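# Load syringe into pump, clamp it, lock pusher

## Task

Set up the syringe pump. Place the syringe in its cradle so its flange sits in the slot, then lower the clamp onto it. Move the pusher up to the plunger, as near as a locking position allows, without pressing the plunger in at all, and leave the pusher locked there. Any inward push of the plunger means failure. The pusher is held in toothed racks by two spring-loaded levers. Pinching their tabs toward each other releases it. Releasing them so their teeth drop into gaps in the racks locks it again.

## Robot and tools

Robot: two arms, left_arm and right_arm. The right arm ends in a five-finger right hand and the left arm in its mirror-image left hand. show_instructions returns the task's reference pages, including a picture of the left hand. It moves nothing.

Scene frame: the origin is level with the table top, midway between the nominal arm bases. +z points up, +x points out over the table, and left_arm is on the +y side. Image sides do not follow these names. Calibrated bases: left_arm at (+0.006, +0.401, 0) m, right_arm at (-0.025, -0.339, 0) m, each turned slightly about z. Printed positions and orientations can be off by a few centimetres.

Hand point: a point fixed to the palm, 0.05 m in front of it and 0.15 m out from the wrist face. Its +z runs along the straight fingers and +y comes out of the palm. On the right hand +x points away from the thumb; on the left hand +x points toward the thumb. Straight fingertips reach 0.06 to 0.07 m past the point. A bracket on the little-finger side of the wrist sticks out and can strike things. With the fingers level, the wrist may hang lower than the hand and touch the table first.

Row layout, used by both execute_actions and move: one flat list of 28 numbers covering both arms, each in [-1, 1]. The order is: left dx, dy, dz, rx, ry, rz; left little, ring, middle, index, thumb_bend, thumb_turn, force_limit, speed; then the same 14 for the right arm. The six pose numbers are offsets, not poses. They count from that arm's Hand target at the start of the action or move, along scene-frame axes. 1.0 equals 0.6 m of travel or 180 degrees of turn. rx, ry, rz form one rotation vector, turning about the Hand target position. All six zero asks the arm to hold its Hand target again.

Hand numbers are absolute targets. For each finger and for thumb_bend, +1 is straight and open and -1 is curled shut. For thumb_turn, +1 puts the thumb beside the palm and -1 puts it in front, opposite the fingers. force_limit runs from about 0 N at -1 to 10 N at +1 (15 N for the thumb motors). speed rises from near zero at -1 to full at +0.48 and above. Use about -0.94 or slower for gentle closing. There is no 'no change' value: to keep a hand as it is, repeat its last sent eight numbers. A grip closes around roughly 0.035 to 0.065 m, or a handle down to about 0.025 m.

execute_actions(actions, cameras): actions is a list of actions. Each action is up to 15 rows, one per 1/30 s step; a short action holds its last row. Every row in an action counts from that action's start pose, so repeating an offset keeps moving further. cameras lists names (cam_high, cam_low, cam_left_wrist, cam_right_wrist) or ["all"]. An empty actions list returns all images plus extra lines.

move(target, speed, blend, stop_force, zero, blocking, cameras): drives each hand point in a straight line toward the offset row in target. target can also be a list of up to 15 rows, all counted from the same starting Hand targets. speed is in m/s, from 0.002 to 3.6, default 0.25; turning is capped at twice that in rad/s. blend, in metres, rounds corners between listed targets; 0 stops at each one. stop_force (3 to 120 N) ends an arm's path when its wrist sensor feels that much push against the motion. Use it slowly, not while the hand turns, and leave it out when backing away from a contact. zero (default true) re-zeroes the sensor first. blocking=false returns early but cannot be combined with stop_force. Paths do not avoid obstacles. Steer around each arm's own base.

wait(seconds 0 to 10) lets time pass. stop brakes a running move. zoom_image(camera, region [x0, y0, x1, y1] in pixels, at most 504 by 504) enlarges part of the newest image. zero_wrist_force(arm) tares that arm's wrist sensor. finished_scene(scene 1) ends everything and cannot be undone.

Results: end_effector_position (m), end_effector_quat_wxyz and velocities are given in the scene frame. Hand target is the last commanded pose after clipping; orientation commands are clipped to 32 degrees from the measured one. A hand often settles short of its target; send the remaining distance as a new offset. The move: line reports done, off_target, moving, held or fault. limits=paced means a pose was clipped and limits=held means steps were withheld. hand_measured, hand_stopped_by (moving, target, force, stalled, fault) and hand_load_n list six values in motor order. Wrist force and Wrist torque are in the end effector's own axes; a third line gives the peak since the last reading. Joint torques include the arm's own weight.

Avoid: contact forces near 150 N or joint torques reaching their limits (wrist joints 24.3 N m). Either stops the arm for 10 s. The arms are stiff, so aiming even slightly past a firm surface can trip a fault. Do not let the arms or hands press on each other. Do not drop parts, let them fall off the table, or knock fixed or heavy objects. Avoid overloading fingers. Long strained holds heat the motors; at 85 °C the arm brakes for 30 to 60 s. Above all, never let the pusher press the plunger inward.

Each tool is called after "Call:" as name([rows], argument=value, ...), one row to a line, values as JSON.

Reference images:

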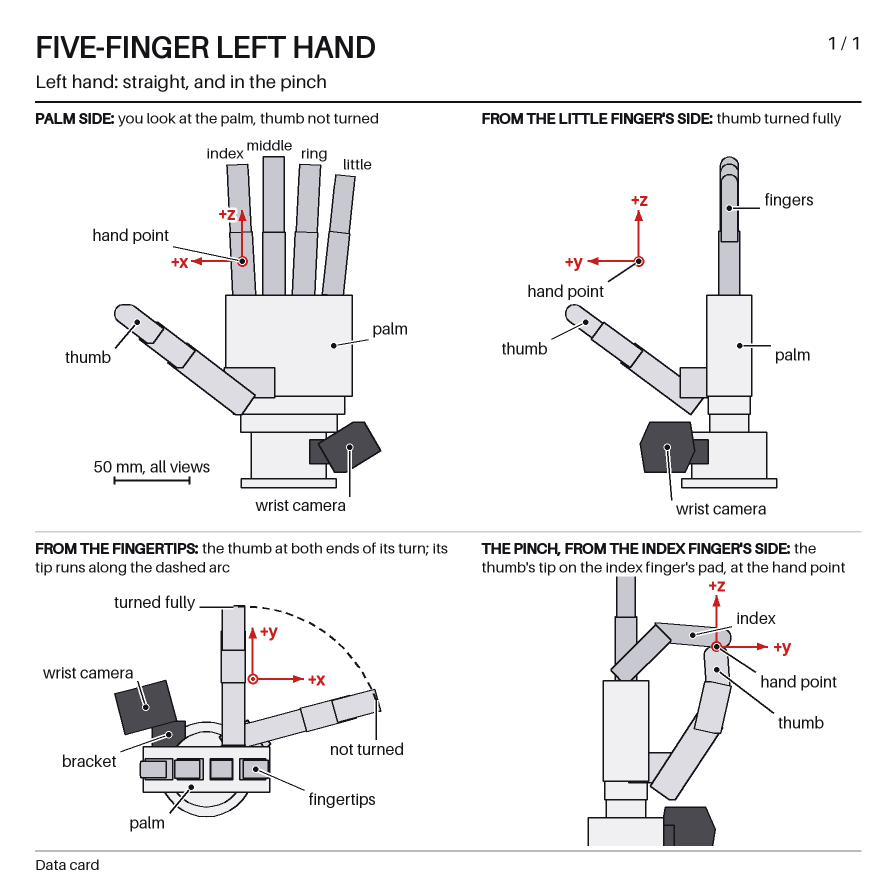

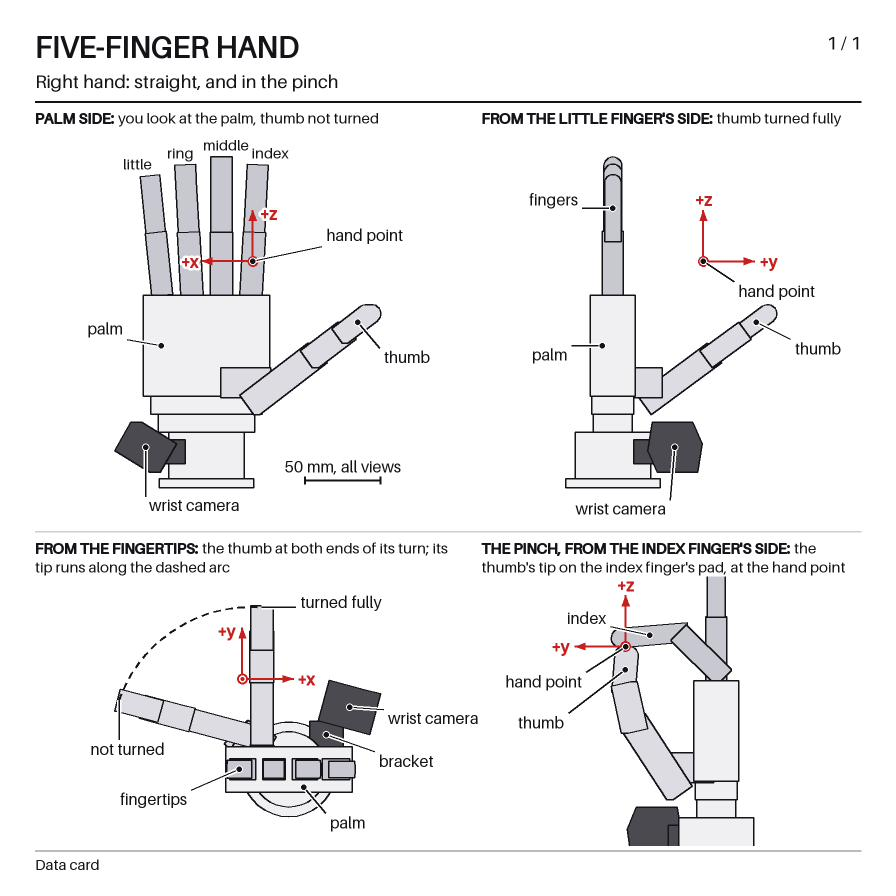

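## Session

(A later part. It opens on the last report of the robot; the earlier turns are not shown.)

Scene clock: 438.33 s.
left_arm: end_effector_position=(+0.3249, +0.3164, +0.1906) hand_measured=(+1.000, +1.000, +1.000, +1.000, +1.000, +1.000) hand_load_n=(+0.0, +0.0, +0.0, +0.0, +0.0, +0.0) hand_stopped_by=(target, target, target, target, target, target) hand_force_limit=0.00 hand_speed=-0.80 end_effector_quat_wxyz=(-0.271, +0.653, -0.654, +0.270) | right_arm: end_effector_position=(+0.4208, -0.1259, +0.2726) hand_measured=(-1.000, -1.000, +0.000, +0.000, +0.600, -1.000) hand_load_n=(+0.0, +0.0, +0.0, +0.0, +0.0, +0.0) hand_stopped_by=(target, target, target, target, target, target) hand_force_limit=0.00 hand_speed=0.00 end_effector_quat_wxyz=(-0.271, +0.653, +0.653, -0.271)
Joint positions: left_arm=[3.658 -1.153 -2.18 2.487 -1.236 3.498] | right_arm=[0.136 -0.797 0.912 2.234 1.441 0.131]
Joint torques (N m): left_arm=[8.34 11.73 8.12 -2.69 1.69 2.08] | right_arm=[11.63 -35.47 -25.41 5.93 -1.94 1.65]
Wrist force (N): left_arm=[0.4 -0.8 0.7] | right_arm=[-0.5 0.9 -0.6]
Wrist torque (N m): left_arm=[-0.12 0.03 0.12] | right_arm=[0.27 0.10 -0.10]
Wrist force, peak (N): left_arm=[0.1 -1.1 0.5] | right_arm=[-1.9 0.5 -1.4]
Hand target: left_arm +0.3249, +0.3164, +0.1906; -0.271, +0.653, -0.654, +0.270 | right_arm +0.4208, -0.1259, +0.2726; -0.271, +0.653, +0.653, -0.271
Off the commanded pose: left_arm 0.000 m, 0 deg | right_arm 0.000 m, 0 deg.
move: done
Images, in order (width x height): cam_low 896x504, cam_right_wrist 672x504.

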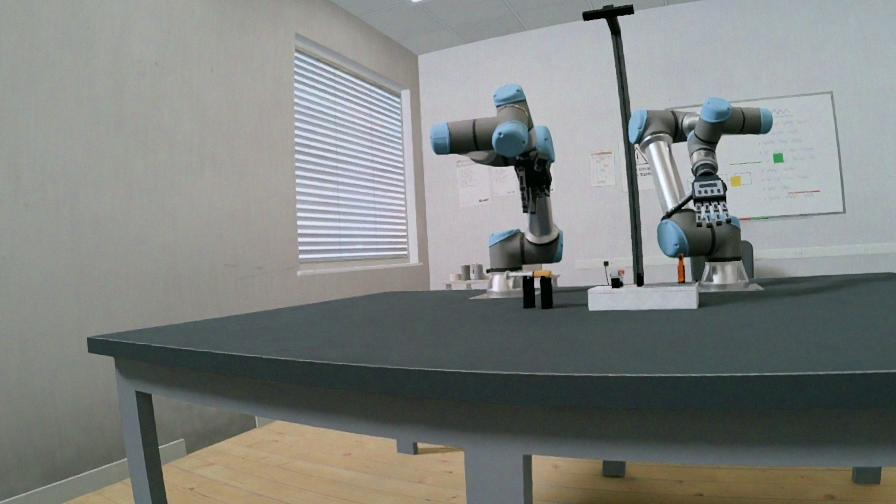

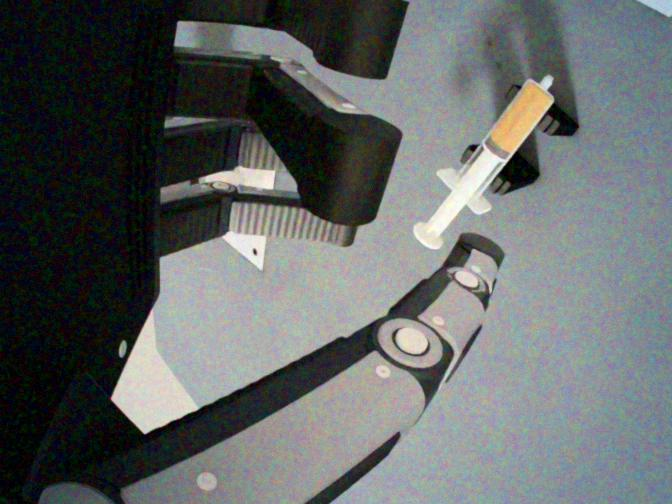

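Call:
move(target=[0,0,0,0,0,0, 1,1,1,1,1,1,0,-0.8, 0,0,-0.1,0,0,0,1,1,0,0,0.6,-1,0,0], cameras=["cam_right_wrist","cam_low"])

Call:
zoom_image(camera="cam_right_wrist", region=[350, 50, 630, 330])

Scene clock: 470.13 s.
left_arm: end_effector_position=(+0.3249, +0.3164, +0.1906) hand_measured=(+1.000, +1.000, +1.000, +1.000, +1.000, +1.000) hand_load_n=(+0.0, +0.0, +0.0, +0.0, +0.0, -0.5) hand_stopped_by=(target, target, target, target, target, target) hand_force_limit=0.00 hand_speed=-0.80 end_effector_quat_wxyz=(-0.271, +0.653, -0.654, +0.270) | right_arm: end_effector_position=(+0.4208, -0.1259, +0.2126) hand_measured=(+1.000, +1.000, +0.000, +0.000, +0.600, -1.000) hand_load_n=(+0.0, +0.0, +0.0, +0.0, +0.0, +0.0) hand_stopped_by=(target, target, target, target, target, target) hand_force_limit=0.00 hand_speed=0.00 end_effector_quat_wxyz=(-0.271, +0.653, +0.653, -0.271)
Joint positions: left_arm=[3.658 -1.153 -2.18 2.487 -1.236 3.498] | right_arm=[0.137 -0.767 1.012 2.103 1.441 0.131]
Joint torques (N m): left_arm=[8.45 11.16 8.67 -2.9 1.7 2.17] | right_arm=[-10.76 -33.32 -6.31 0.04 -0.08 -1.56]
Wrist force (N): left_arm=[-0.3 -0.4 0.6] | right_arm=[-0.7 1.0 -0.7]
Wrist torque (N m): left_arm=[-0.05 0.13 0.07] | right_arm=[0.26 0.14 -0.10]
Wrist force, peak (N): left_arm=[0.0 -1.2 0.6] | right_arm=[-0.6 1.7 0.0]
Hand target: left_arm +0.3249, +0.3164, +0.1906; -0.271, +0.653, -0.654, +0.270 | right_arm +0.4208, -0.1259, +0.2126; -0.271, +0.653, +0.653, -0.271
Off the commanded pose: left_arm 0.000 m, 0 deg | right_arm 0.000 m, 0 deg.
move: done
Images, in order (width x height): cam_low 896x504, cam_right_wrist 672x504.

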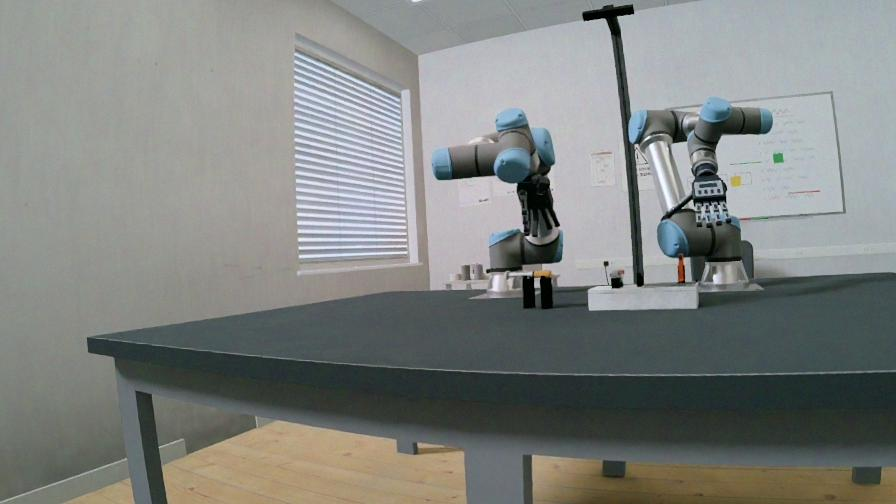

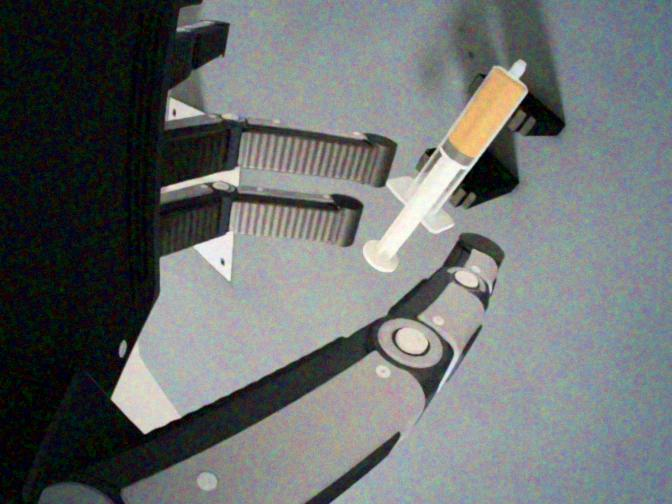

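Scaled by 1.800 from the camera's 672x504 image, which has a finer 960x720 frame.

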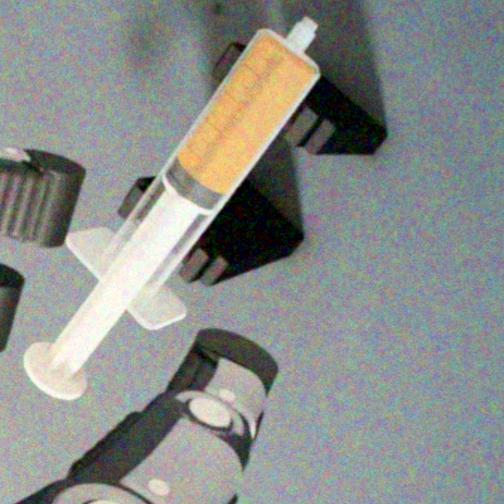

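Call:
move(target=[0,0,0,0,0,0, 1,1,1,1,1,1,0,-0.8, 0,0.08333,0,0,0,0,1,1,0,0,0.6,-1,0,0], cameras=["cam_right_wrist"])

Call:
zoom_image(camera="cam_right_wrist", region=[350, 100, 630, 380])

Call:
move(target=[0,0,0,0,0,0, 1,1,1,1,1,1,0,-0.8, 0.08333,-0.08333,0,0,0,0,1,1,0,0,0.6,-1,0,0], cameras=["cam_right_wrist"])

Call:
zoom_image(camera="cam_right_wrist", region=[300, 50, 580, 330])

Scene clock: 555.73 s.
left_arm: end_effector_position=(+0.3249, +0.3164, +0.1906) hand_measured=(+1.000, +1.000, +1.000, +1.000, +1.000, +1.000) hand_load_n=(-0.5, +0.0, +0.0, +0.0, +0.0, +0.0) hand_stopped_by=(target, target, target, target, target, target) hand_force_limit=0.00 hand_speed=-0.80 end_effector_quat_wxyz=(-0.271, +0.653, -0.654, +0.270) | right_arm: end_effector_position=(+0.4208, -0.0759, +0.2126) hand_measured=(+1.000, +1.000, +0.000, +0.000, +0.600, -1.000) hand_load_n=(+0.0, +0.0, +0.0, +0.0, +0.0, +0.0) hand_stopped_by=(target, target, target, target, target, target) hand_force_limit=0.00 hand_speed=0.00 end_effector_quat_wxyz=(-0.271, +0.653, +0.653, -0.271)
Joint positions: left_arm=[3.658 -1.153 -2.18 2.487 -1.236 3.498] | right_arm=[0.214 -0.705 0.898 2.146 1.387 0.188]
Joint torques (N m): left_arm=[8.2 10.7 8.31 -2.9 1.65 2.13] | right_arm=[12.41 -35.18 -26.2 5.79 -1.82 1.72]
Wrist force (N): left_arm=[-0.1 -0.5 0.5] | right_arm=[-0.1 0.4 -0.8]
Wrist torque (N m): left_arm=[-0.05 0.10 0.08] | right_arm=[0.20 0.03 -0.09]
Wrist force, peak (N): left_arm=[0.1 -0.5 1.2] | right_arm=[-0.7 1.1 -1.1]
Hand target: left_arm +0.3249, +0.3164, +0.1906; -0.271, +0.653, -0.654, +0.270 | right_arm +0.4208, -0.0759, +0.2126; -0.271, +0.653, +0.653, -0.271
Off the commanded pose: left_arm 0.000 m, 0 deg | right_arm 0.000 m, 0 deg.
move: done
Images, in order (width x height): cam_right_wrist 672x504.

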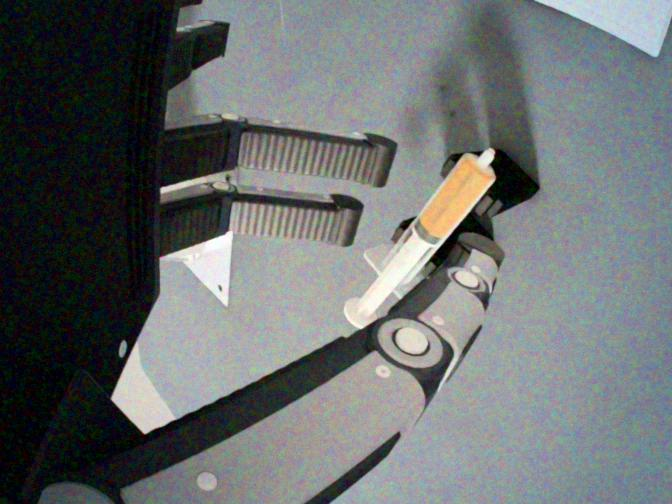

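Scaled by 1.800 from the camera's 672x504 image, which has a finer 960x720 frame.

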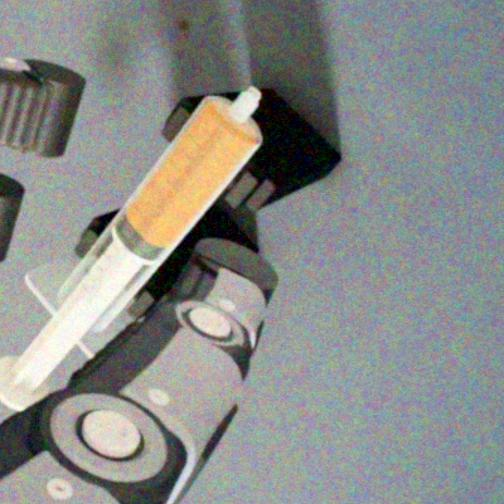

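Scene clock: 556.77 s.
left_arm: end_effector_position=(+0.3249, +0.3164, +0.1906) hand_measured=(+1.000, +1.000, +1.000, +1.000, +1.000, +1.000) hand_load_n=(+0.0, +0.0, +0.0, +0.0, -0.5, +0.0) hand_stopped_by=(target, target, target, target, target, target) hand_force_limit=0.00 hand_speed=-0.80 end_effector_quat_wxyz=(-0.271, +0.653, -0.654, +0.270) | right_arm: end_effector_position=(+0.4707, -0.1259, +0.2126) hand_measured=(+1.000, +1.000, +0.000, +0.000, +0.600, -1.000) hand_load_n=(+0.0, +0.0, +0.0, +0.0, +0.0, +0.0) hand_stopped_by=(target, target, target, target, target, target) hand_force_limit=0.00 hand_speed=0.00 end_effector_quat_wxyz=(-0.271, +0.653, +0.653, -0.271)
Joint positions: left_arm=[3.658 -1.153 -2.18 2.487 -1.236 3.498] | right_arm=[0.123 -0.625 0.751 2.224 1.451 0.121]
Joint torques (N m): left_arm=[8.95 10.52 8.33 -2.81 1.68 2.09] | right_arm=[-10.75 -37.19 -25.37 5.97 1.74 -1.6]
Wrist force (N): left_arm=[0.2 -0.8 0.6] | right_arm=[-0.4 0.7 -0.7]
Wrist torque (N m): left_arm=[-0.10 0.07 0.11] | right_arm=[0.23 0.09 -0.01]
Wrist force, peak (N): left_arm=[0.2 -1.1 0.6] | right_arm=[-1.2 1.5 -0.8]
Hand target: left_arm +0.3249, +0.3164, +0.1906; -0.271, +0.653, -0.654, +0.270 | right_arm +0.4708, -0.1259, +0.2126; -0.271, +0.653, +0.653, -0.271
Off the commanded pose: left_arm 0.000 m, 0 deg | right_arm 0.000 m, 0 deg.
move: done
Images, in order (width x height): cam_right_wrist 672x504.

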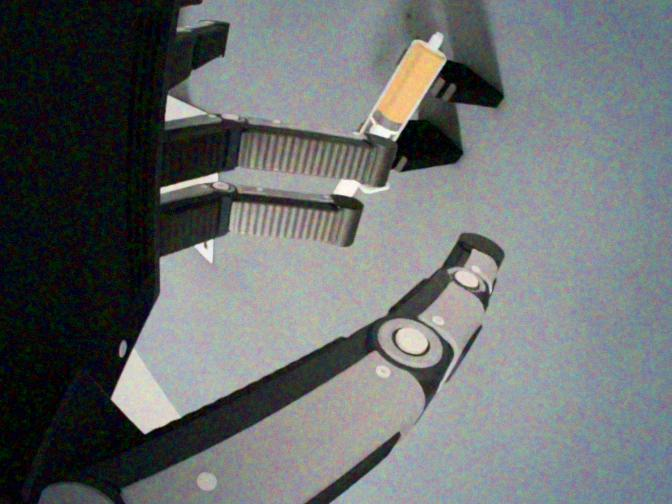

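Scaled by 1.800 from the camera's 672x504 image, which has a finer 960x720 frame.

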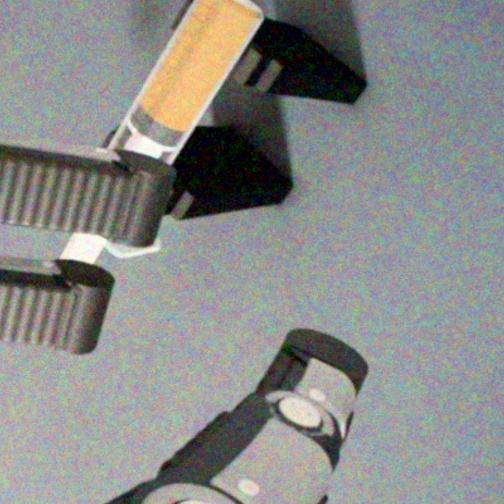

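Call:
move(target=[-0.1,0.2,0.15,0,0,0, 1,1,1,1,1,1,0,-0.8, 0.0833,0.5,0.03,0,0,0,1,1,1,1,1,1,0,0], cameras=["cam_right_wrist"])

Call:
zoom_image(camera="cam_right_wrist", region=[220, 50, 620, 400])

Scene clock: 645.23 s.
left_arm: end_effector_position=(+0.2652, +0.4364, +0.2806) hand_measured=(+1.000, +1.000, +1.000, +1.000, +1.000, +1.000) hand_load_n=(+0.0, +0.0, +0.0, +0.0, +0.0, +0.0) hand_stopped_by=(target, target, target, target, target, target) hand_force_limit=0.00 hand_speed=-0.80 end_effector_quat_wxyz=(-0.270, +0.653, -0.654, +0.270) | right_arm: end_effector_position=(+0.5194, +0.1731, +0.2299) hand_measured=(+1.000, +1.000, +1.000, +1.000, +1.000, +1.000) hand_load_n=(+0.0, +0.0, +0.0, +0.0, +0.0, +0.0) hand_stopped_by=(target, target, target, target, target, target) hand_force_limit=0.00 hand_speed=0.00 end_effector_quat_wxyz=(-0.316, +0.668, +0.663, +0.120)
Joint positions: left_arm=[4.897 -0.952 -2.249 1.48 -0.798 4.928] | right_arm=[0.362 -0.384 0.035 1.927 0.881 0.417]
Joint torques (N m): left_arm=[9.02 4 6.39 -4.35 0.54 2.37] | right_arm=[12.45 -62.44 -23.85 -0.29 0.96 1.86]
Wrist force (N): left_arm=[0.1 -1.0 0.2] | right_arm=[-1.6 0.9 0.2]
Wrist torque (N m): left_arm=[-0.11 0.06 0.09] | right_arm=[0.16 0.32 -0.27]
Wrist force, peak (N): left_arm=[-0.2 -0.8 1.0] | right_arm=[0.2 2.9 0.7]
Hand target: left_arm +0.2649, +0.4364, +0.2806; -0.271, +0.653, -0.654, +0.270 | right_arm +0.5208, +0.1741, +0.2306; -0.290, +0.668, +0.667, -0.157
Off the commanded pose: left_arm 0.000 m, 0 deg | right_arm 0.002 m, 45 deg; orientation clipped.
elbow stopped short (right arm): the move would have taken joint 3 (elbow) straighter than the controller allows.
move: off_target (right_arm); limits=paced
Images, in order (width x height): cam_right_wrist 672x504.

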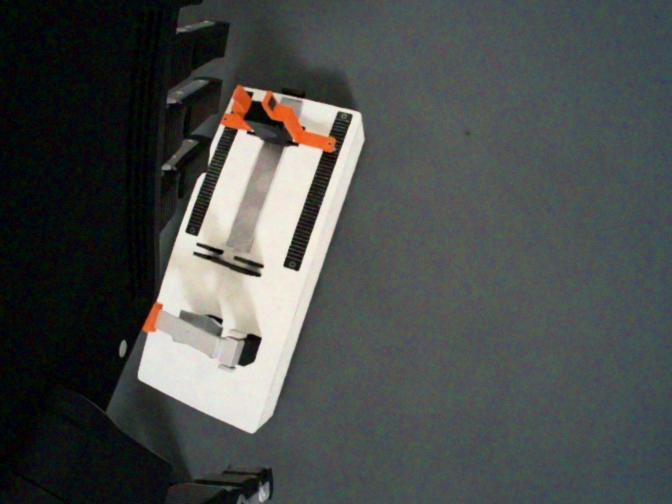

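Scaled by 1.260 from the camera's 672x504 image, which has a finer 960x720 frame.

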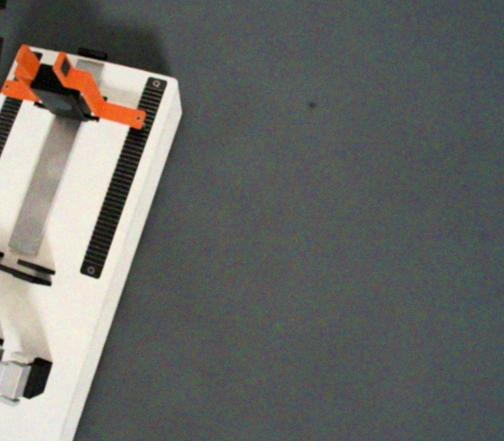

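Call:
zoom_image(camera="cam_right_wrist", region=[140, 230, 290, 380])

Call:
zoom_image(camera="cam_right_wrist", region=[210, 75, 370, 175])

Scaled by 3.360 from the camera's 672x504 image, which has a finer 960x720 frame.

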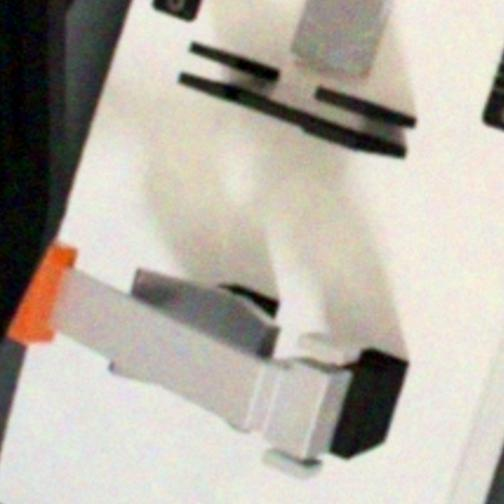

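Scaled by 3.150 from the camera's 672x504 image, which has a finer 960x720 frame.

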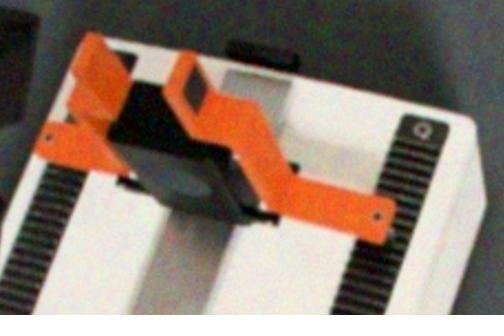

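Call:
move(target=[0,0,0,0,0,0, 1,1,1,1,1,1,0,-0.8, -0.1667,-0.79,0.2,-0.0553,0.0442,0.0234,1,1,1,1,1,1,0,0], cameras=["cam_high","cam_left_wrist"])

Scene clock: 739.80 s.
left_arm: end_effector_position=(+0.2651, +0.4364, +0.2806) hand_measured=(+1.000, +1.000, +1.000, +1.000, +1.000, +1.000) hand_load_n=(+0.0, +0.0, +0.0, +0.0, +0.0, +0.0) hand_stopped_by=(target, target, target, target, target, target) hand_force_limit=0.00 hand_speed=-0.80 end_effector_quat_wxyz=(-0.270, +0.653, -0.654, +0.270) | right_arm: end_effector_position=(+0.4208, -0.2998, +0.3506) hand_measured=(+1.000, +1.000, +1.000, +1.000, +1.000, +1.000) hand_load_n=(+0.0, -0.5, +0.0, +0.0, +0.0, +0.0) hand_stopped_by=(target, target, target, target, target, target) hand_force_limit=0.00 hand_speed=0.00 end_effector_quat_wxyz=(-0.270, +0.654, +0.653, -0.271)
Joint positions: left_arm=[4.898 -0.952 -2.249 1.48 -0.798 4.928] | right_arm=[-0.158 -0.948 0.969 2.333 1.649 -0.076]
Joint torques (N m): left_arm=[8.45 3.48 6.81 -4.27 0.09 2.16] | right_arm=[-8.25 -49.33 -6.04 0.28 1.62 -1.53]
Wrist force (N): left_arm=[-0.3 -0.8 0.3] | right_arm=[-0.4 0.8 -1.1]
Wrist torque (N m): left_arm=[-0.10 0.13 0.07] | right_arm=[0.26 0.11 0.01]
Wrist force, peak (N): left_arm=[0.3 -1.4 0.4] | right_arm=[-1.6 0.7 -1.2]
Hand target: left_arm +0.2651, +0.4364, +0.2806; -0.270, +0.653, -0.654, +0.270 | right_arm +0.4207, -0.2999, +0.3506; -0.270, +0.654, +0.653, -0.271
Off the commanded pose: left_arm 0.000 m, 0 deg | right_arm 0.000 m, 0 deg.
move: done
Images, in order (width x height): cam_high 896x504, cam_left_wrist 672x504.

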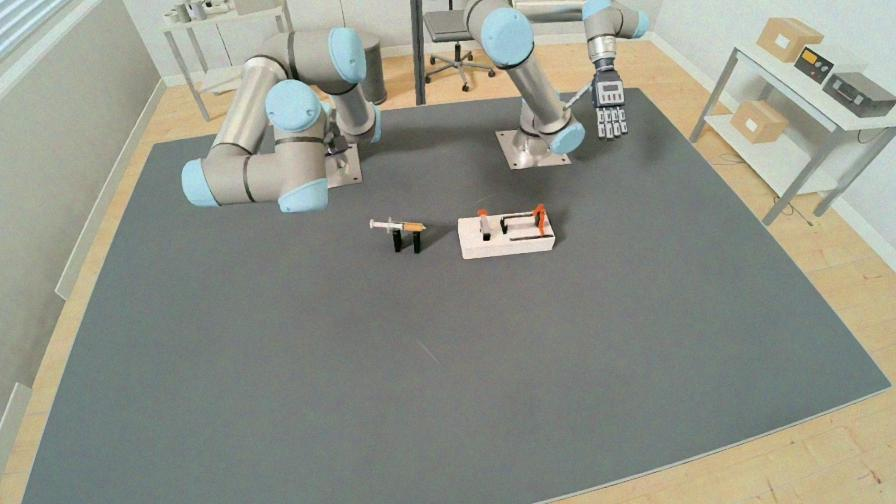

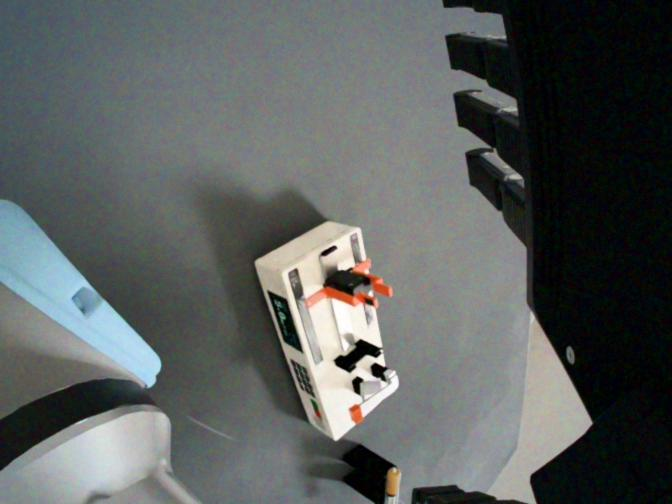

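Call:
move(target=[-0.03,-0.5333,-0.08,0,-0.0278,0, -1,-1,0.6,1,1,1,0,0, 0,0,0,0,0,0,1,1,1,1,1,1,0,0], cameras=["cam_high","cam_low","cam_left_wrist"])

Scene clock: 782.43 s.
left_arm: end_effector_position=(+0.2471, +0.1165, +0.2326) hand_measured=(-1.000, -1.000, +0.600, +1.000, +1.000, +1.000) hand_load_n=(+0.0, +0.0, +0.0, +0.0, +0.0, +0.0) hand_stopped_by=(target, target, target, target, target, target) hand_force_limit=0.00 hand_speed=0.00 end_effector_quat_wxyz=(-0.299, +0.641, -0.641, +0.298) | right_arm: end_effector_position=(+0.4207, -0.2999, +0.3506) hand_measured=(+1.000, +1.000, +1.000, +1.000, +1.000, +1.000) hand_load_n=(+0.0, +0.0, +0.0, +0.0, +0.0, +0.0) hand_stopped_by=(target, target, target, target, target, target) hand_force_limit=0.00 hand_speed=0.00 end_effector_quat_wxyz=(-0.270, +0.654, +0.653, -0.271)
Joint positions: left_arm=[4.559 -0.076 -2.319 1.041 -0.719 4.43] | right_arm=[-0.158 -0.948 0.969 2.333 1.649 -0.076]
Joint torques (N m): left_arm=[7.9 -22.3 24.23 -3.96 -0.29 2.08] | right_arm=[-10.81 -48.84 -7.24 0.17 1.98 -1.59]
Wrist force (N): left_arm=[-0.3 -0.7 0.4] | right_arm=[-0.7 0.8 -0.9]
Wrist torque (N m): left_arm=[-0.04 0.17 0.09] | right_arm=[0.26 0.16 0.00]
Wrist force, peak (N): left_arm=[-0.9 -1.6 0.1] | right_arm=[-0.9 1.5 -0.9]
Hand target: left_arm +0.2471, +0.1165, +0.2326; -0.299, +0.641, -0.641, +0.298 | right_arm +0.4207, -0.2999, +0.3506; -0.270, +0.654, +0.653, -0.271
Off the commanded pose: left_arm 0.000 m, 0 deg | right_arm 0.000 m, 0 deg.
shoulder posture changed (left arm): the wrist came as close to joint 1's axis as it can, and the arm is now in the other of its two shoulder postures.
move: done
Images, in order (width x height): cam_high 896x504, cam_low 896x504, cam_left_wrist 672x504.

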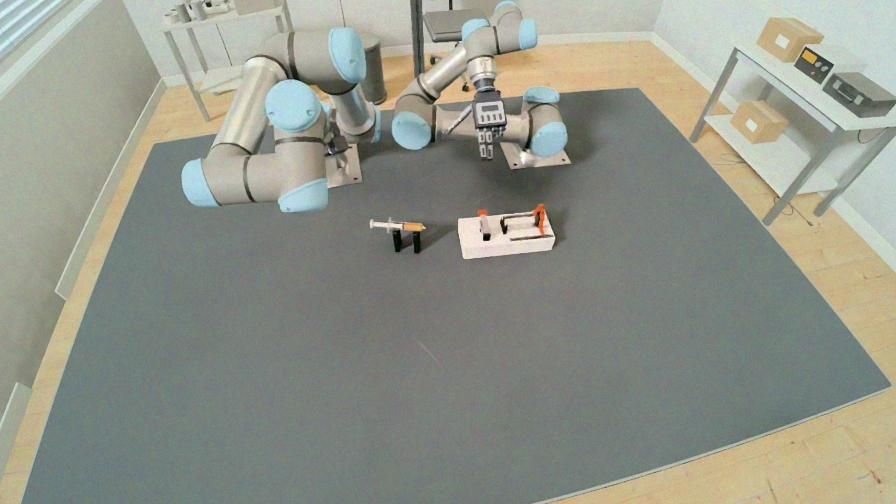

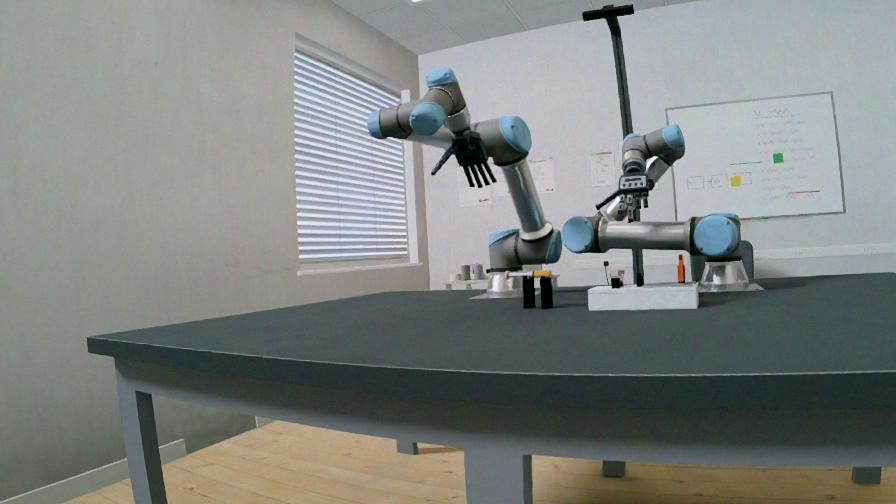

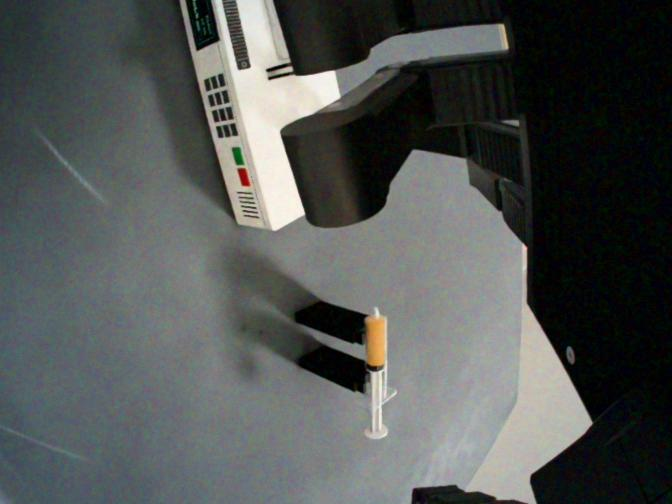

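Call:
move(target=[0.03,0.5333,0.08,0,0.0278,0, -1,-1,0.6,1,1,1,0,0, 0,0,0,0,0,0,1,1,1,1,1,1,0,0], cameras=["cam_high"])

Scene clock: 812.37 s.
left_arm: end_effector_position=(+0.2655, +0.4365, +0.2806) hand_measured=(-1.000, -1.000, +0.600, +1.000, +1.000, +1.000) hand_load_n=(+0.0, +0.0, +0.0, +0.0, +0.0, +0.0) hand_stopped_by=(target, target, target, target, target, target) hand_force_limit=0.00 hand_speed=0.00 end_effector_quat_wxyz=(-0.270, +0.653, -0.654, +0.270) | right_arm: end_effector_position=(+0.4207, -0.2999, +0.3506) hand_measured=(+1.000, +1.000, +1.000, +1.000, +1.000, +1.000) hand_load_n=(+0.0, +0.0, +0.0, +0.0, +0.0, -0.5) hand_stopped_by=(target, target, target, target, target, target) hand_force_limit=0.00 hand_speed=0.00 end_effector_quat_wxyz=(-0.270, +0.654, +0.653, -0.271)
Joint positions: left_arm=[4.883 -0.959 -2.243 1.494 -0.798 4.907] | right_arm=[-0.158 -0.948 0.969 2.333 1.649 -0.076]
Joint torques (N m): left_arm=[9.32 3.2 6.46 -4.5 2.22 2.2] | right_arm=[-11.1 -49.35 -7.21 0.06 1.91 -1.58]
Wrist force (N): left_arm=[0.2 -0.8 0.4] | right_arm=[-0.8 0.9 -0.9]
Wrist torque (N m): left_arm=[-0.07 0.06 0.09] | right_arm=[0.26 0.17 -0.01]
Wrist force, peak (N): left_arm=[-0.6 -1.4 0.3] | right_arm=[-0.5 1.3 -1.3]
Hand target: left_arm +0.2651, +0.4364, +0.2806; -0.270, +0.653, -0.654, +0.270 | right_arm +0.4207, -0.2999, +0.3506; -0.270, +0.654, +0.653, -0.271
Off the commanded pose: left_arm 0.000 m, 0 deg | right_arm 0.000 m, 0 deg.
shoulder posture changed (left arm): the wrist came as close to joint 1's axis as it can, and the arm is now in the other of its two shoulder postures.
move: done
Images, in order (width x height): cam_high 896x504.

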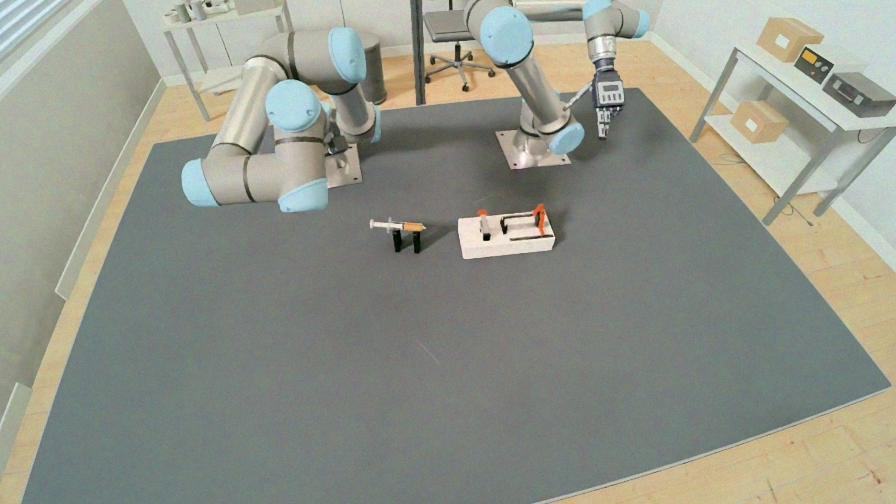

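Call:
move([
  [0.1167,-0.2,0,0,0,0, -1,-1,0.6,1,1,1,0,0, 0,0,0,0,0,0,1,1,1,1,1,1,0,0],
  [0.1167,-0.5,0,0,-0.0278,0, -1,-1,0.6,1,1,1,0,0, 0,0,0,0,0,0,1,1,1,1,1,1,0,0],
], cameras=["cam_high","cam_left_wrist"], blend=0.03)

Scene clock: 821.37 s.
left_arm: end_effector_position=(+0.3352, +0.1364, +0.2806) hand_measured=(-1.000, -1.000, +0.600, +1.000, +1.000, +1.000) hand_load_n=(+0.0, +0.0, +0.0, +0.0, +0.0, +0.0) hand_stopped_by=(target, target, target, target, target, target) hand_force_limit=0.00 hand_speed=0.00 end_effector_quat_wxyz=(-0.299, +0.641, -0.641, +0.298) | right_arm: end_effector_position=(+0.4207, -0.2999, +0.3506) hand_measured=(+1.000, +1.000, +1.000, +1.000, +1.000, +1.000) hand_load_n=(+0.0, +0.0, +0.0, +0.0, +0.0, -0.5) hand_stopped_by=(target, target, target, target, target, target) hand_force_limit=0.00 hand_speed=0.00 end_effector_quat_wxyz=(-0.270, +0.654, +0.653, -0.271)
Joint positions: left_arm=[4.917 -0.032 -2.271 0.53 -0.717 4.978] | right_arm=[-0.158 -0.948 0.969 2.333 1.649 -0.076]
Joint torques (N m): left_arm=[8.15 -22.76 23.29 -4.37 -0.19 2.19] | right_arm=[-10.74 -49.08 -7.93 0.07 1.88 -1.56]
Wrist force (N): left_arm=[0.5 -1.1 0.1] | right_arm=[-0.7 0.8 -0.6]
Wrist torque (N m): left_arm=[-0.08 0.02 0.14] | right_arm=[0.24 0.15 -0.01]
Wrist force, peak (N): left_arm=[1.2 -0.8 0.6] | right_arm=[-0.8 1.3 -1.2]
Hand target: left_arm +0.3352, +0.1364, +0.2806; -0.299, +0.641, -0.641, +0.298 | right_arm +0.4207, -0.2999, +0.3506; -0.270, +0.654, +0.653, -0.271
Off the commanded pose: left_arm 0.000 m, 0 deg | right_arm 0.000 m, 0 deg.
shoulder posture changed (left arm): the wrist came as close to joint 1's axis as it can, and the arm is now in the other of its two shoulder postures.
move: done
Images, in order (width x height): cam_high 896x504, cam_left_wrist 672x504.

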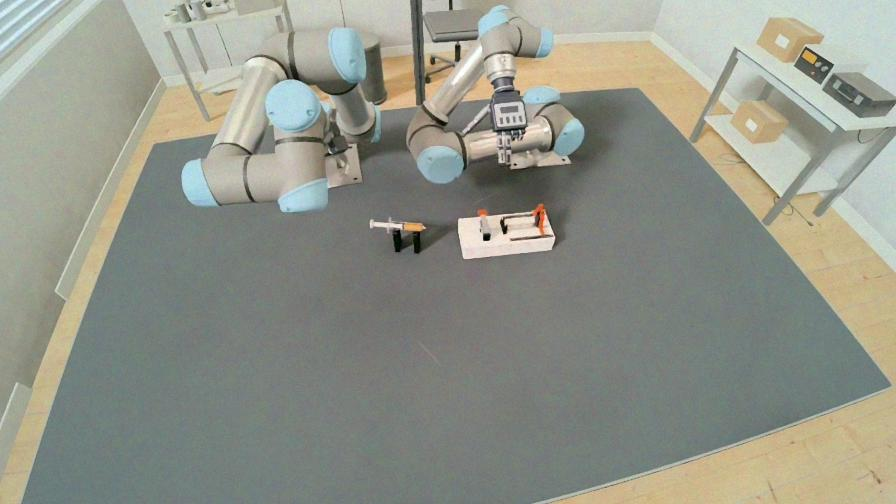

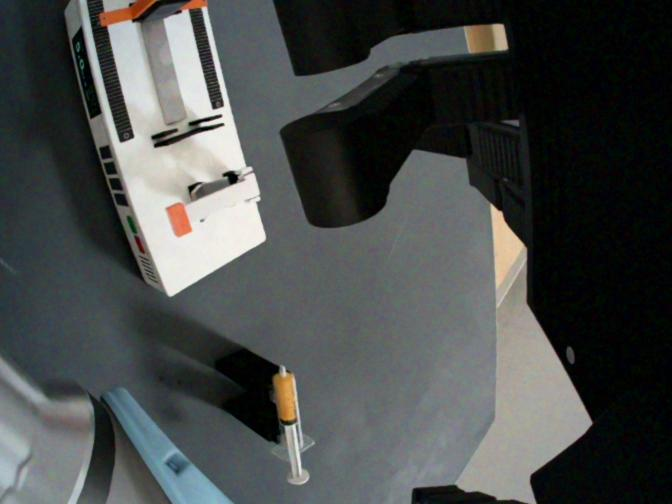

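Call:
move([
  [0,0.3,0,0,0,0, -1,-1,0.6,1,1,1,0,0, 0,0,0,0,0,0,1,1,1,1,1,1,0,0],
  [-0.1167,0.5,0,0,0.0278,0, -1,-1,0.6,1,1,1,0,0, 0,0,0,0,0,0,1,1,1,1,1,1,0,0],
], blend=0.03)

Scene clock: 830.50 s.
left_arm: end_effector_position=(+0.3212, +0.3426, +0.2791) hand_measured=(-1.000, -1.000, +0.600, +1.000, +1.000, +1.000) hand_load_n=(+0.0, +0.0, +0.0, +0.0, +0.0, +0.0) hand_stopped_by=(target, target, target, target, target, target) hand_force_limit=0.00 hand_speed=0.00 end_effector_quat_wxyz=(-0.293, +0.644, -0.644, +0.291) | right_arm: end_effector_position=(+0.4207, -0.2999, +0.3506) hand_measured=(+1.000, +1.000, +1.000, +1.000, +1.000, +1.000) hand_load_n=(+0.0, +0.0, +0.0, +0.0, +0.0, -0.5) hand_stopped_by=(target, target, target, target, target, target) hand_force_limit=0.00 hand_speed=0.00 end_effector_quat_wxyz=(-0.270, +0.654, +0.653, -0.271)
Joint positions: left_arm=[5.235 -0.403 -2.446 0.789 -0.843 5.391] | right_arm=[-0.158 -0.948 0.969 2.333 1.649 -0.076]
Joint torques (N m): left_arm=[1.12 -14.14 28.32 -4.48 2.19 0.44] | right_arm=[-10.13 -48.65 -6.84 0.11 1.8 -1.57]
Wrist force (N): left_arm=[0.3 -0.6 0.2] | right_arm=[-0.6 1.1 -1.0]
Wrist torque (N m): left_arm=[-0.03 0.06 0.20] | right_arm=[0.30 0.14 0.01]
Wrist force, peak (N): left_arm=[-5.0 0.4 -1.7] | right_arm=[-1.0 1.3 -1.0]
Hand target: left_arm +0.3213, +0.3426, +0.2790; -0.293, +0.644, -0.644, +0.291 (not the last commanded pose) | right_arm +0.4207, -0.2999, +0.3506; -0.270, +0.654, +0.653, -0.271
Off the commanded pose: left_arm 0.109 m, 4 deg | right_arm 0.000 m, 0 deg.
move: held (left_arm; a check stopped the path); path passed 1 of 2 targets; limits=held
pose unreachable (left arm): on one or more control steps of this call, first in action 0 (counted from 0), this arm could not follow its commanded pose, so it was not sent that pose on those steps. It may still have moved: this result reports where it is.
cause: moving toward the commanded pose would bring two parts of the arm too close to each other (joints 3 (elbow) to 6 (wrist 3) lie between them).

Call:
move(target=[-0.1235,-0.3768,-0.0773,0,0,0, -1,-1,0.6,1,1,1,0,0, 0,0,0,0,0,0,1,1,1,1,1,1,0,0])

Call:
move(target=[0.03,0.5333,0.08,0,0.0278,0, -1,-1,0.6,1,1,1,0,0, 0,0,0,0,0,0,1,1,1,1,1,1,0,0])

Scene clock: 866.47 s.
left_arm: end_effector_position=(+0.2472, +0.1165, +0.2327) hand_measured=(-1.000, -1.000, +0.600, +1.000, +1.000, +1.000) hand_load_n=(+0.0, +0.0, +0.0, +0.0, +0.0, +0.0) hand_stopped_by=(target, target, target, target, target, target) hand_force_limit=0.00 hand_speed=0.00 end_effector_quat_wxyz=(-0.293, +0.644, -0.644, +0.291) | right_arm: end_effector_position=(+0.4207, -0.2999, +0.3506) hand_measured=(+1.000, +1.000, +1.000, +1.000, +1.000, +1.000) hand_load_n=(-0.5, +0.0, +0.0, +0.0, -0.5, +0.0) hand_stopped_by=(target, target, target, target, target, target) hand_force_limit=0.00 hand_speed=0.00 end_effector_quat_wxyz=(-0.270, +0.654, +0.653, -0.271)
Joint positions: left_arm=[4.577 -0.074 -2.315 1.011 -0.736 4.458] | right_arm=[-0.158 -0.948 0.969 2.333 1.649 -0.076]
Joint torques (N m): left_arm=[8.99 -20.88 24.41 -4.06 0.32 2.05] | right_arm=[-10.44 -48.63 -7.05 0.05 1.84 -1.52]
Wrist force (N): left_arm=[0.2 -0.8 0.4] | right_arm=[-0.4 1.1 -0.3]
Wrist torque (N m): left_arm=[-0.06 0.08 0.11] | right_arm=[0.25 0.09 0.02]
Wrist force, peak (N): left_arm=[-0.9 -1.1 0.9] | right_arm=[-0.4 1.2 -1.4]
Hand target: left_arm +0.2472, +0.1165, +0.2327; -0.293, +0.644, -0.644, +0.291 | right_arm +0.4207, -0.2999, +0.3506; -0.270, +0.654, +0.653, -0.271
Off the commanded pose: left_arm 0.000 m, 0 deg | right_arm 0.000 m, 0 deg.
move: done

Scene clock: 868.73 s.
left_arm: end_effector_position=(+0.2653, +0.4365, +0.2807) hand_measured=(-1.000, -1.000, +0.600, +1.000, +1.000, +1.000) hand_load_n=(+0.0, +0.0, +0.0, +0.0, +0.0, +0.0) hand_stopped_by=(target, target, target, target, target, target) hand_force_limit=0.00 hand_speed=0.00 end_effector_quat_wxyz=(-0.265, +0.656, -0.656, +0.262) | right_arm: end_effector_position=(+0.4207, -0.2999, +0.3506) hand_measured=(+1.000, +1.000, +1.000, +1.000, +1.000, +1.000) hand_load_n=(+0.0, +0.0, +0.0, +0.0, +0.0, +0.0) hand_stopped_by=(target, target, target, target, target, target) hand_force_limit=0.00 hand_speed=0.00 end_effector_quat_wxyz=(-0.270, +0.654, +0.653, -0.271)
Joint positions: left_arm=[4.807 -0.985 -2.205 1.564 -0.809 4.797] | right_arm=[-0.158 -0.948 0.969 2.333 1.649 -0.076]
Joint torques (N m): left_arm=[8.32 4.23 6.56 -4.35 2.5 2.28] | right_arm=[-10.38 -47.75 -7.41 0.1 1.66 -1.42]
Wrist force (N): left_arm=[0.4 -0.9 0.5] | right_arm=[-0.6 1.1 -0.8]
Wrist torque (N m): left_arm=[-0.11 0.03 0.09] | right_arm=[0.28 0.13 0.01]
Wrist force, peak (N): left_arm=[-1.3 -1.1 0.0] | right_arm=[-0.7 1.3 -1.2]
Hand target: left_arm +0.2652, +0.4365, +0.2807; -0.265, +0.656, -0.656, +0.262 | right_arm +0.4207, -0.2999, +0.3506; -0.270, +0.654, +0.653, -0.271
Off the commanded pose: left_arm 0.000 m, 0 deg | right_arm 0.000 m, 0 deg.
shoulder posture changed (left arm): the wrist came as close to joint 1's axis as it can, and the arm is now in the other of its two shoulder postures.
move: done

Call:
move([
  [0.15,0.05,0.05,0,0,0, -1,-1,0.6,1,1,1,0,0, 0,0,0,0,0,0,1,1,1,1,1,1,0,0],
  [0.15,-0.3,0.0,0,0,0, -1,-1,0.6,1,1,1,0,0, 0,0,0,0,0,0,1,1,1,1,1,1,0,0],
], speed=0.12, cameras=["cam_high"])

Scene clock: 881.33 s.
left_arm: end_effector_position=(+0.3552, +0.2565, +0.2807) hand_measured=(-1.000, -1.000, +0.600, +1.000, +1.000, +1.000) hand_load_n=(+0.0, +0.0, +0.0, +0.0, +0.0, +0.0) hand_stopped_by=(target, target, target, target, target, target) hand_force_limit=0.00 hand_speed=0.00 end_effector_quat_wxyz=(-0.265, +0.656, -0.656, +0.262) | right_arm: end_effector_position=(+0.4207, -0.2999, +0.3506) hand_measured=(+1.000, +1.000, +1.000, +1.000, +1.000, +1.000) hand_load_n=(+0.0, +0.0, +0.0, +0.0, +0.0, +0.0) hand_stopped_by=(target, target, target, target, target, target) hand_force_limit=0.00 hand_speed=0.00 end_effector_quat_wxyz=(-0.270, +0.654, +0.653, -0.271)
Joint positions: left_arm=[3.262 -1.304 -1.839 2.334 -1.513 3.206] | right_arm=[-0.158 -0.948 0.969 2.333 1.649 -0.076]
Joint torques (N m): left_arm=[-7.55 -1.58 31.51 1.44 -1.11 -2.36] | right_arm=[-9.77 -48.69 -7.35 0.09 1.76 -1.55]
Wrist force (N): left_arm=[0.4 -1.1 0.5] | right_arm=[-0.4 1.1 -0.6]
Wrist torque (N m): left_arm=[-0.14 0.03 0.22] | right_arm=[0.27 0.10 0.02]
Wrist force, peak (N): left_arm=[0.0 -1.7 0.7] | right_arm=[-1.0 1.2 -1.1]
Hand target: left_arm +0.3552, +0.2565, +0.2807; -0.265, +0.656, -0.656, +0.262 | right_arm +0.4207, -0.2999, +0.3506; -0.270, +0.654, +0.653, -0.271
Off the commanded pose: left_arm 0.000 m, 0 deg | right_arm 0.000 m, 0 deg.
move: done
Images, in order (width x height): cam_high 896x504.

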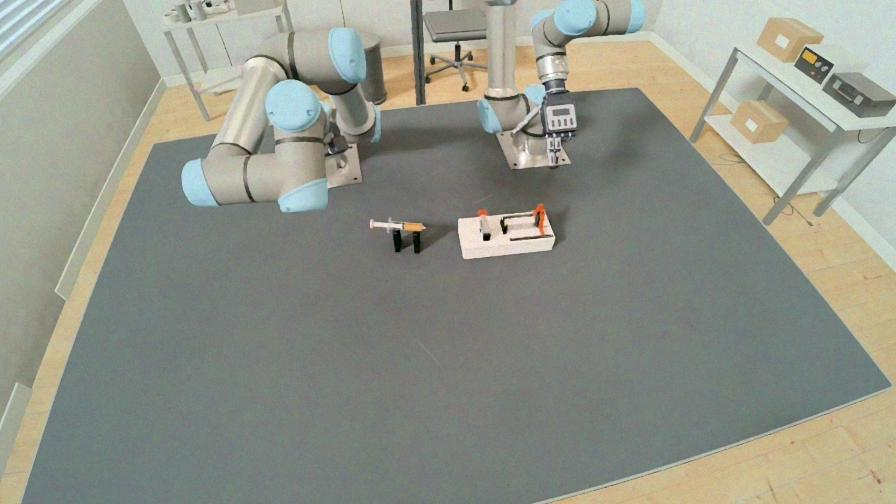

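Call:
move(target=[-0.1667,-0.2333,-0.2,0,-0.0333,0, -1,-1,0.6,1,1,1,0,0, 0,0,0,0,0,0,1,1,1,1,1,1,0,0], speed=0.15, cameras=["cam_high","cam_low","cam_left_wrist"])

Scene clock: 895.77 s.
left_arm: end_effector_position=(+0.2552, +0.1165, +0.1607) hand_measured=(-1.000, -1.000, +0.600, +1.000, +1.000, +1.000) hand_load_n=(+0.0, +0.0, +0.0, +0.0, +0.0, +0.0) hand_stopped_by=(target, target, target, target, target, target) hand_force_limit=0.00 hand_speed=0.00 end_effector_quat_wxyz=(-0.299, +0.642, -0.641, +0.296) | right_arm: end_effector_position=(+0.4207, -0.2999, +0.3506) hand_measured=(+1.000, +1.000, +1.000, +1.000, +1.000, +1.000) hand_load_n=(+0.0, +0.0, +0.0, +0.0, +0.0, -0.5) hand_stopped_by=(target, target, target, target, target, target) hand_force_limit=0.00 hand_speed=0.00 end_effector_quat_wxyz=(-0.270, +0.654, +0.653, -0.271)
Joint positions: left_arm=[2.478 -1.45 -2.082 2.696 -2.085 2.646] | right_arm=[-0.158 -0.948 0.969 2.333 1.649 -0.076]
Joint torques (N m): left_arm=[-7.71 3.29 29.42 0.55 -1.91 -2.09] | right_arm=[-11.18 -48.35 -7.36 0.06 1.68 -1.41]
Wrist force (N): left_arm=[0.0 -1.2 0.3] | right_arm=[-0.9 1.2 -1.0]
Wrist torque (N m): left_arm=[-0.11 0.09 0.22] | right_arm=[0.32 0.19 -0.01]
Wrist force, peak (N): left_arm=[0.0 -1.9 0.6] | right_arm=[-0.7 1.4 -1.0]
Hand target: left_arm +0.2552, +0.1165, +0.1607; -0.299, +0.642, -0.641, +0.296 | right_arm +0.4207, -0.2999, +0.3506; -0.270, +0.654, +0.653, -0.271
Off the commanded pose: left_arm 0.000 m, 0 deg | right_arm 0.000 m, 0 deg.
move: done
Images, in order (width x height): cam_high 896x504, cam_low 896x504, cam_left_wrist 672x504.

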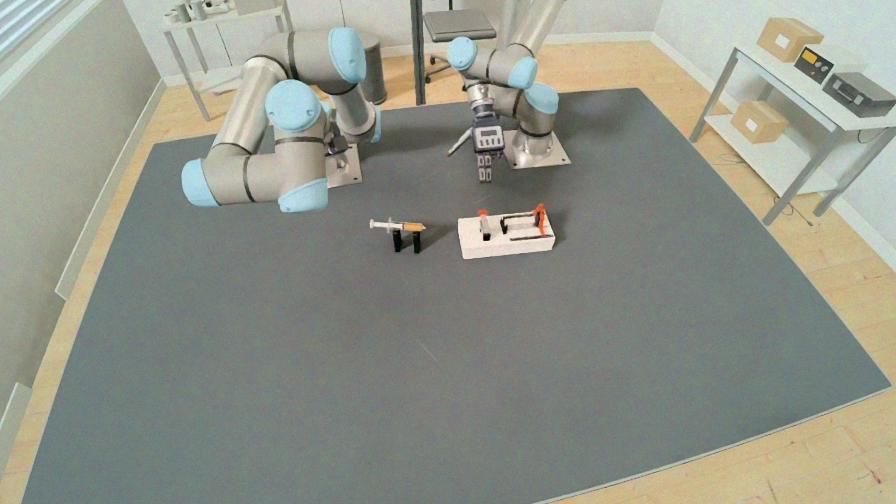

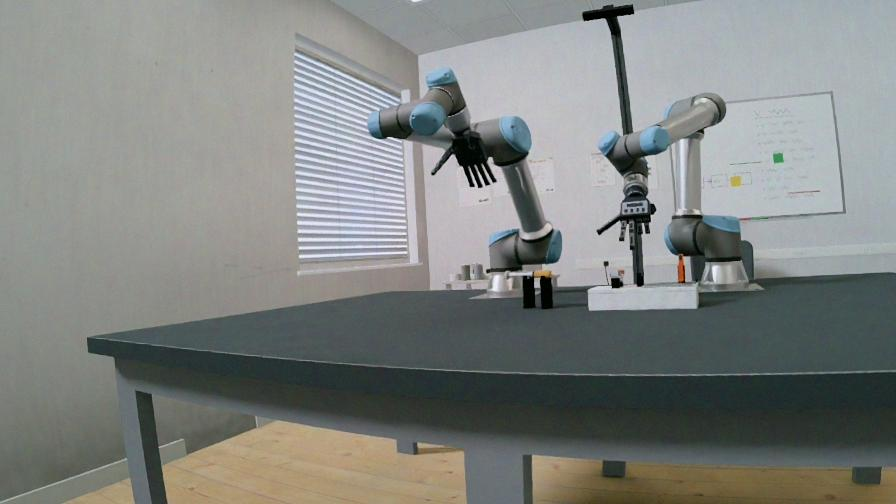

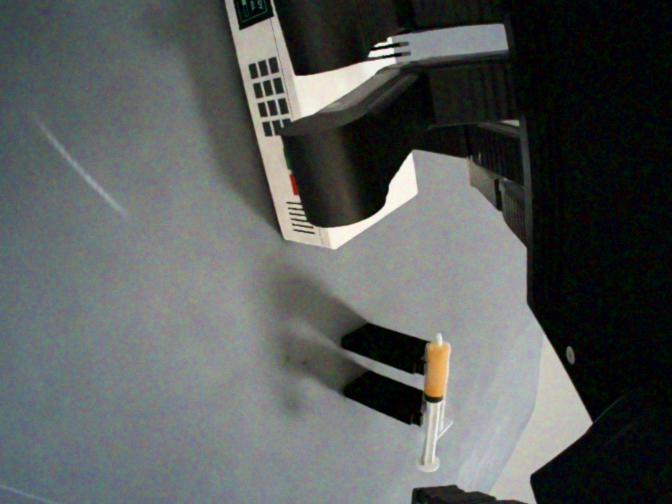

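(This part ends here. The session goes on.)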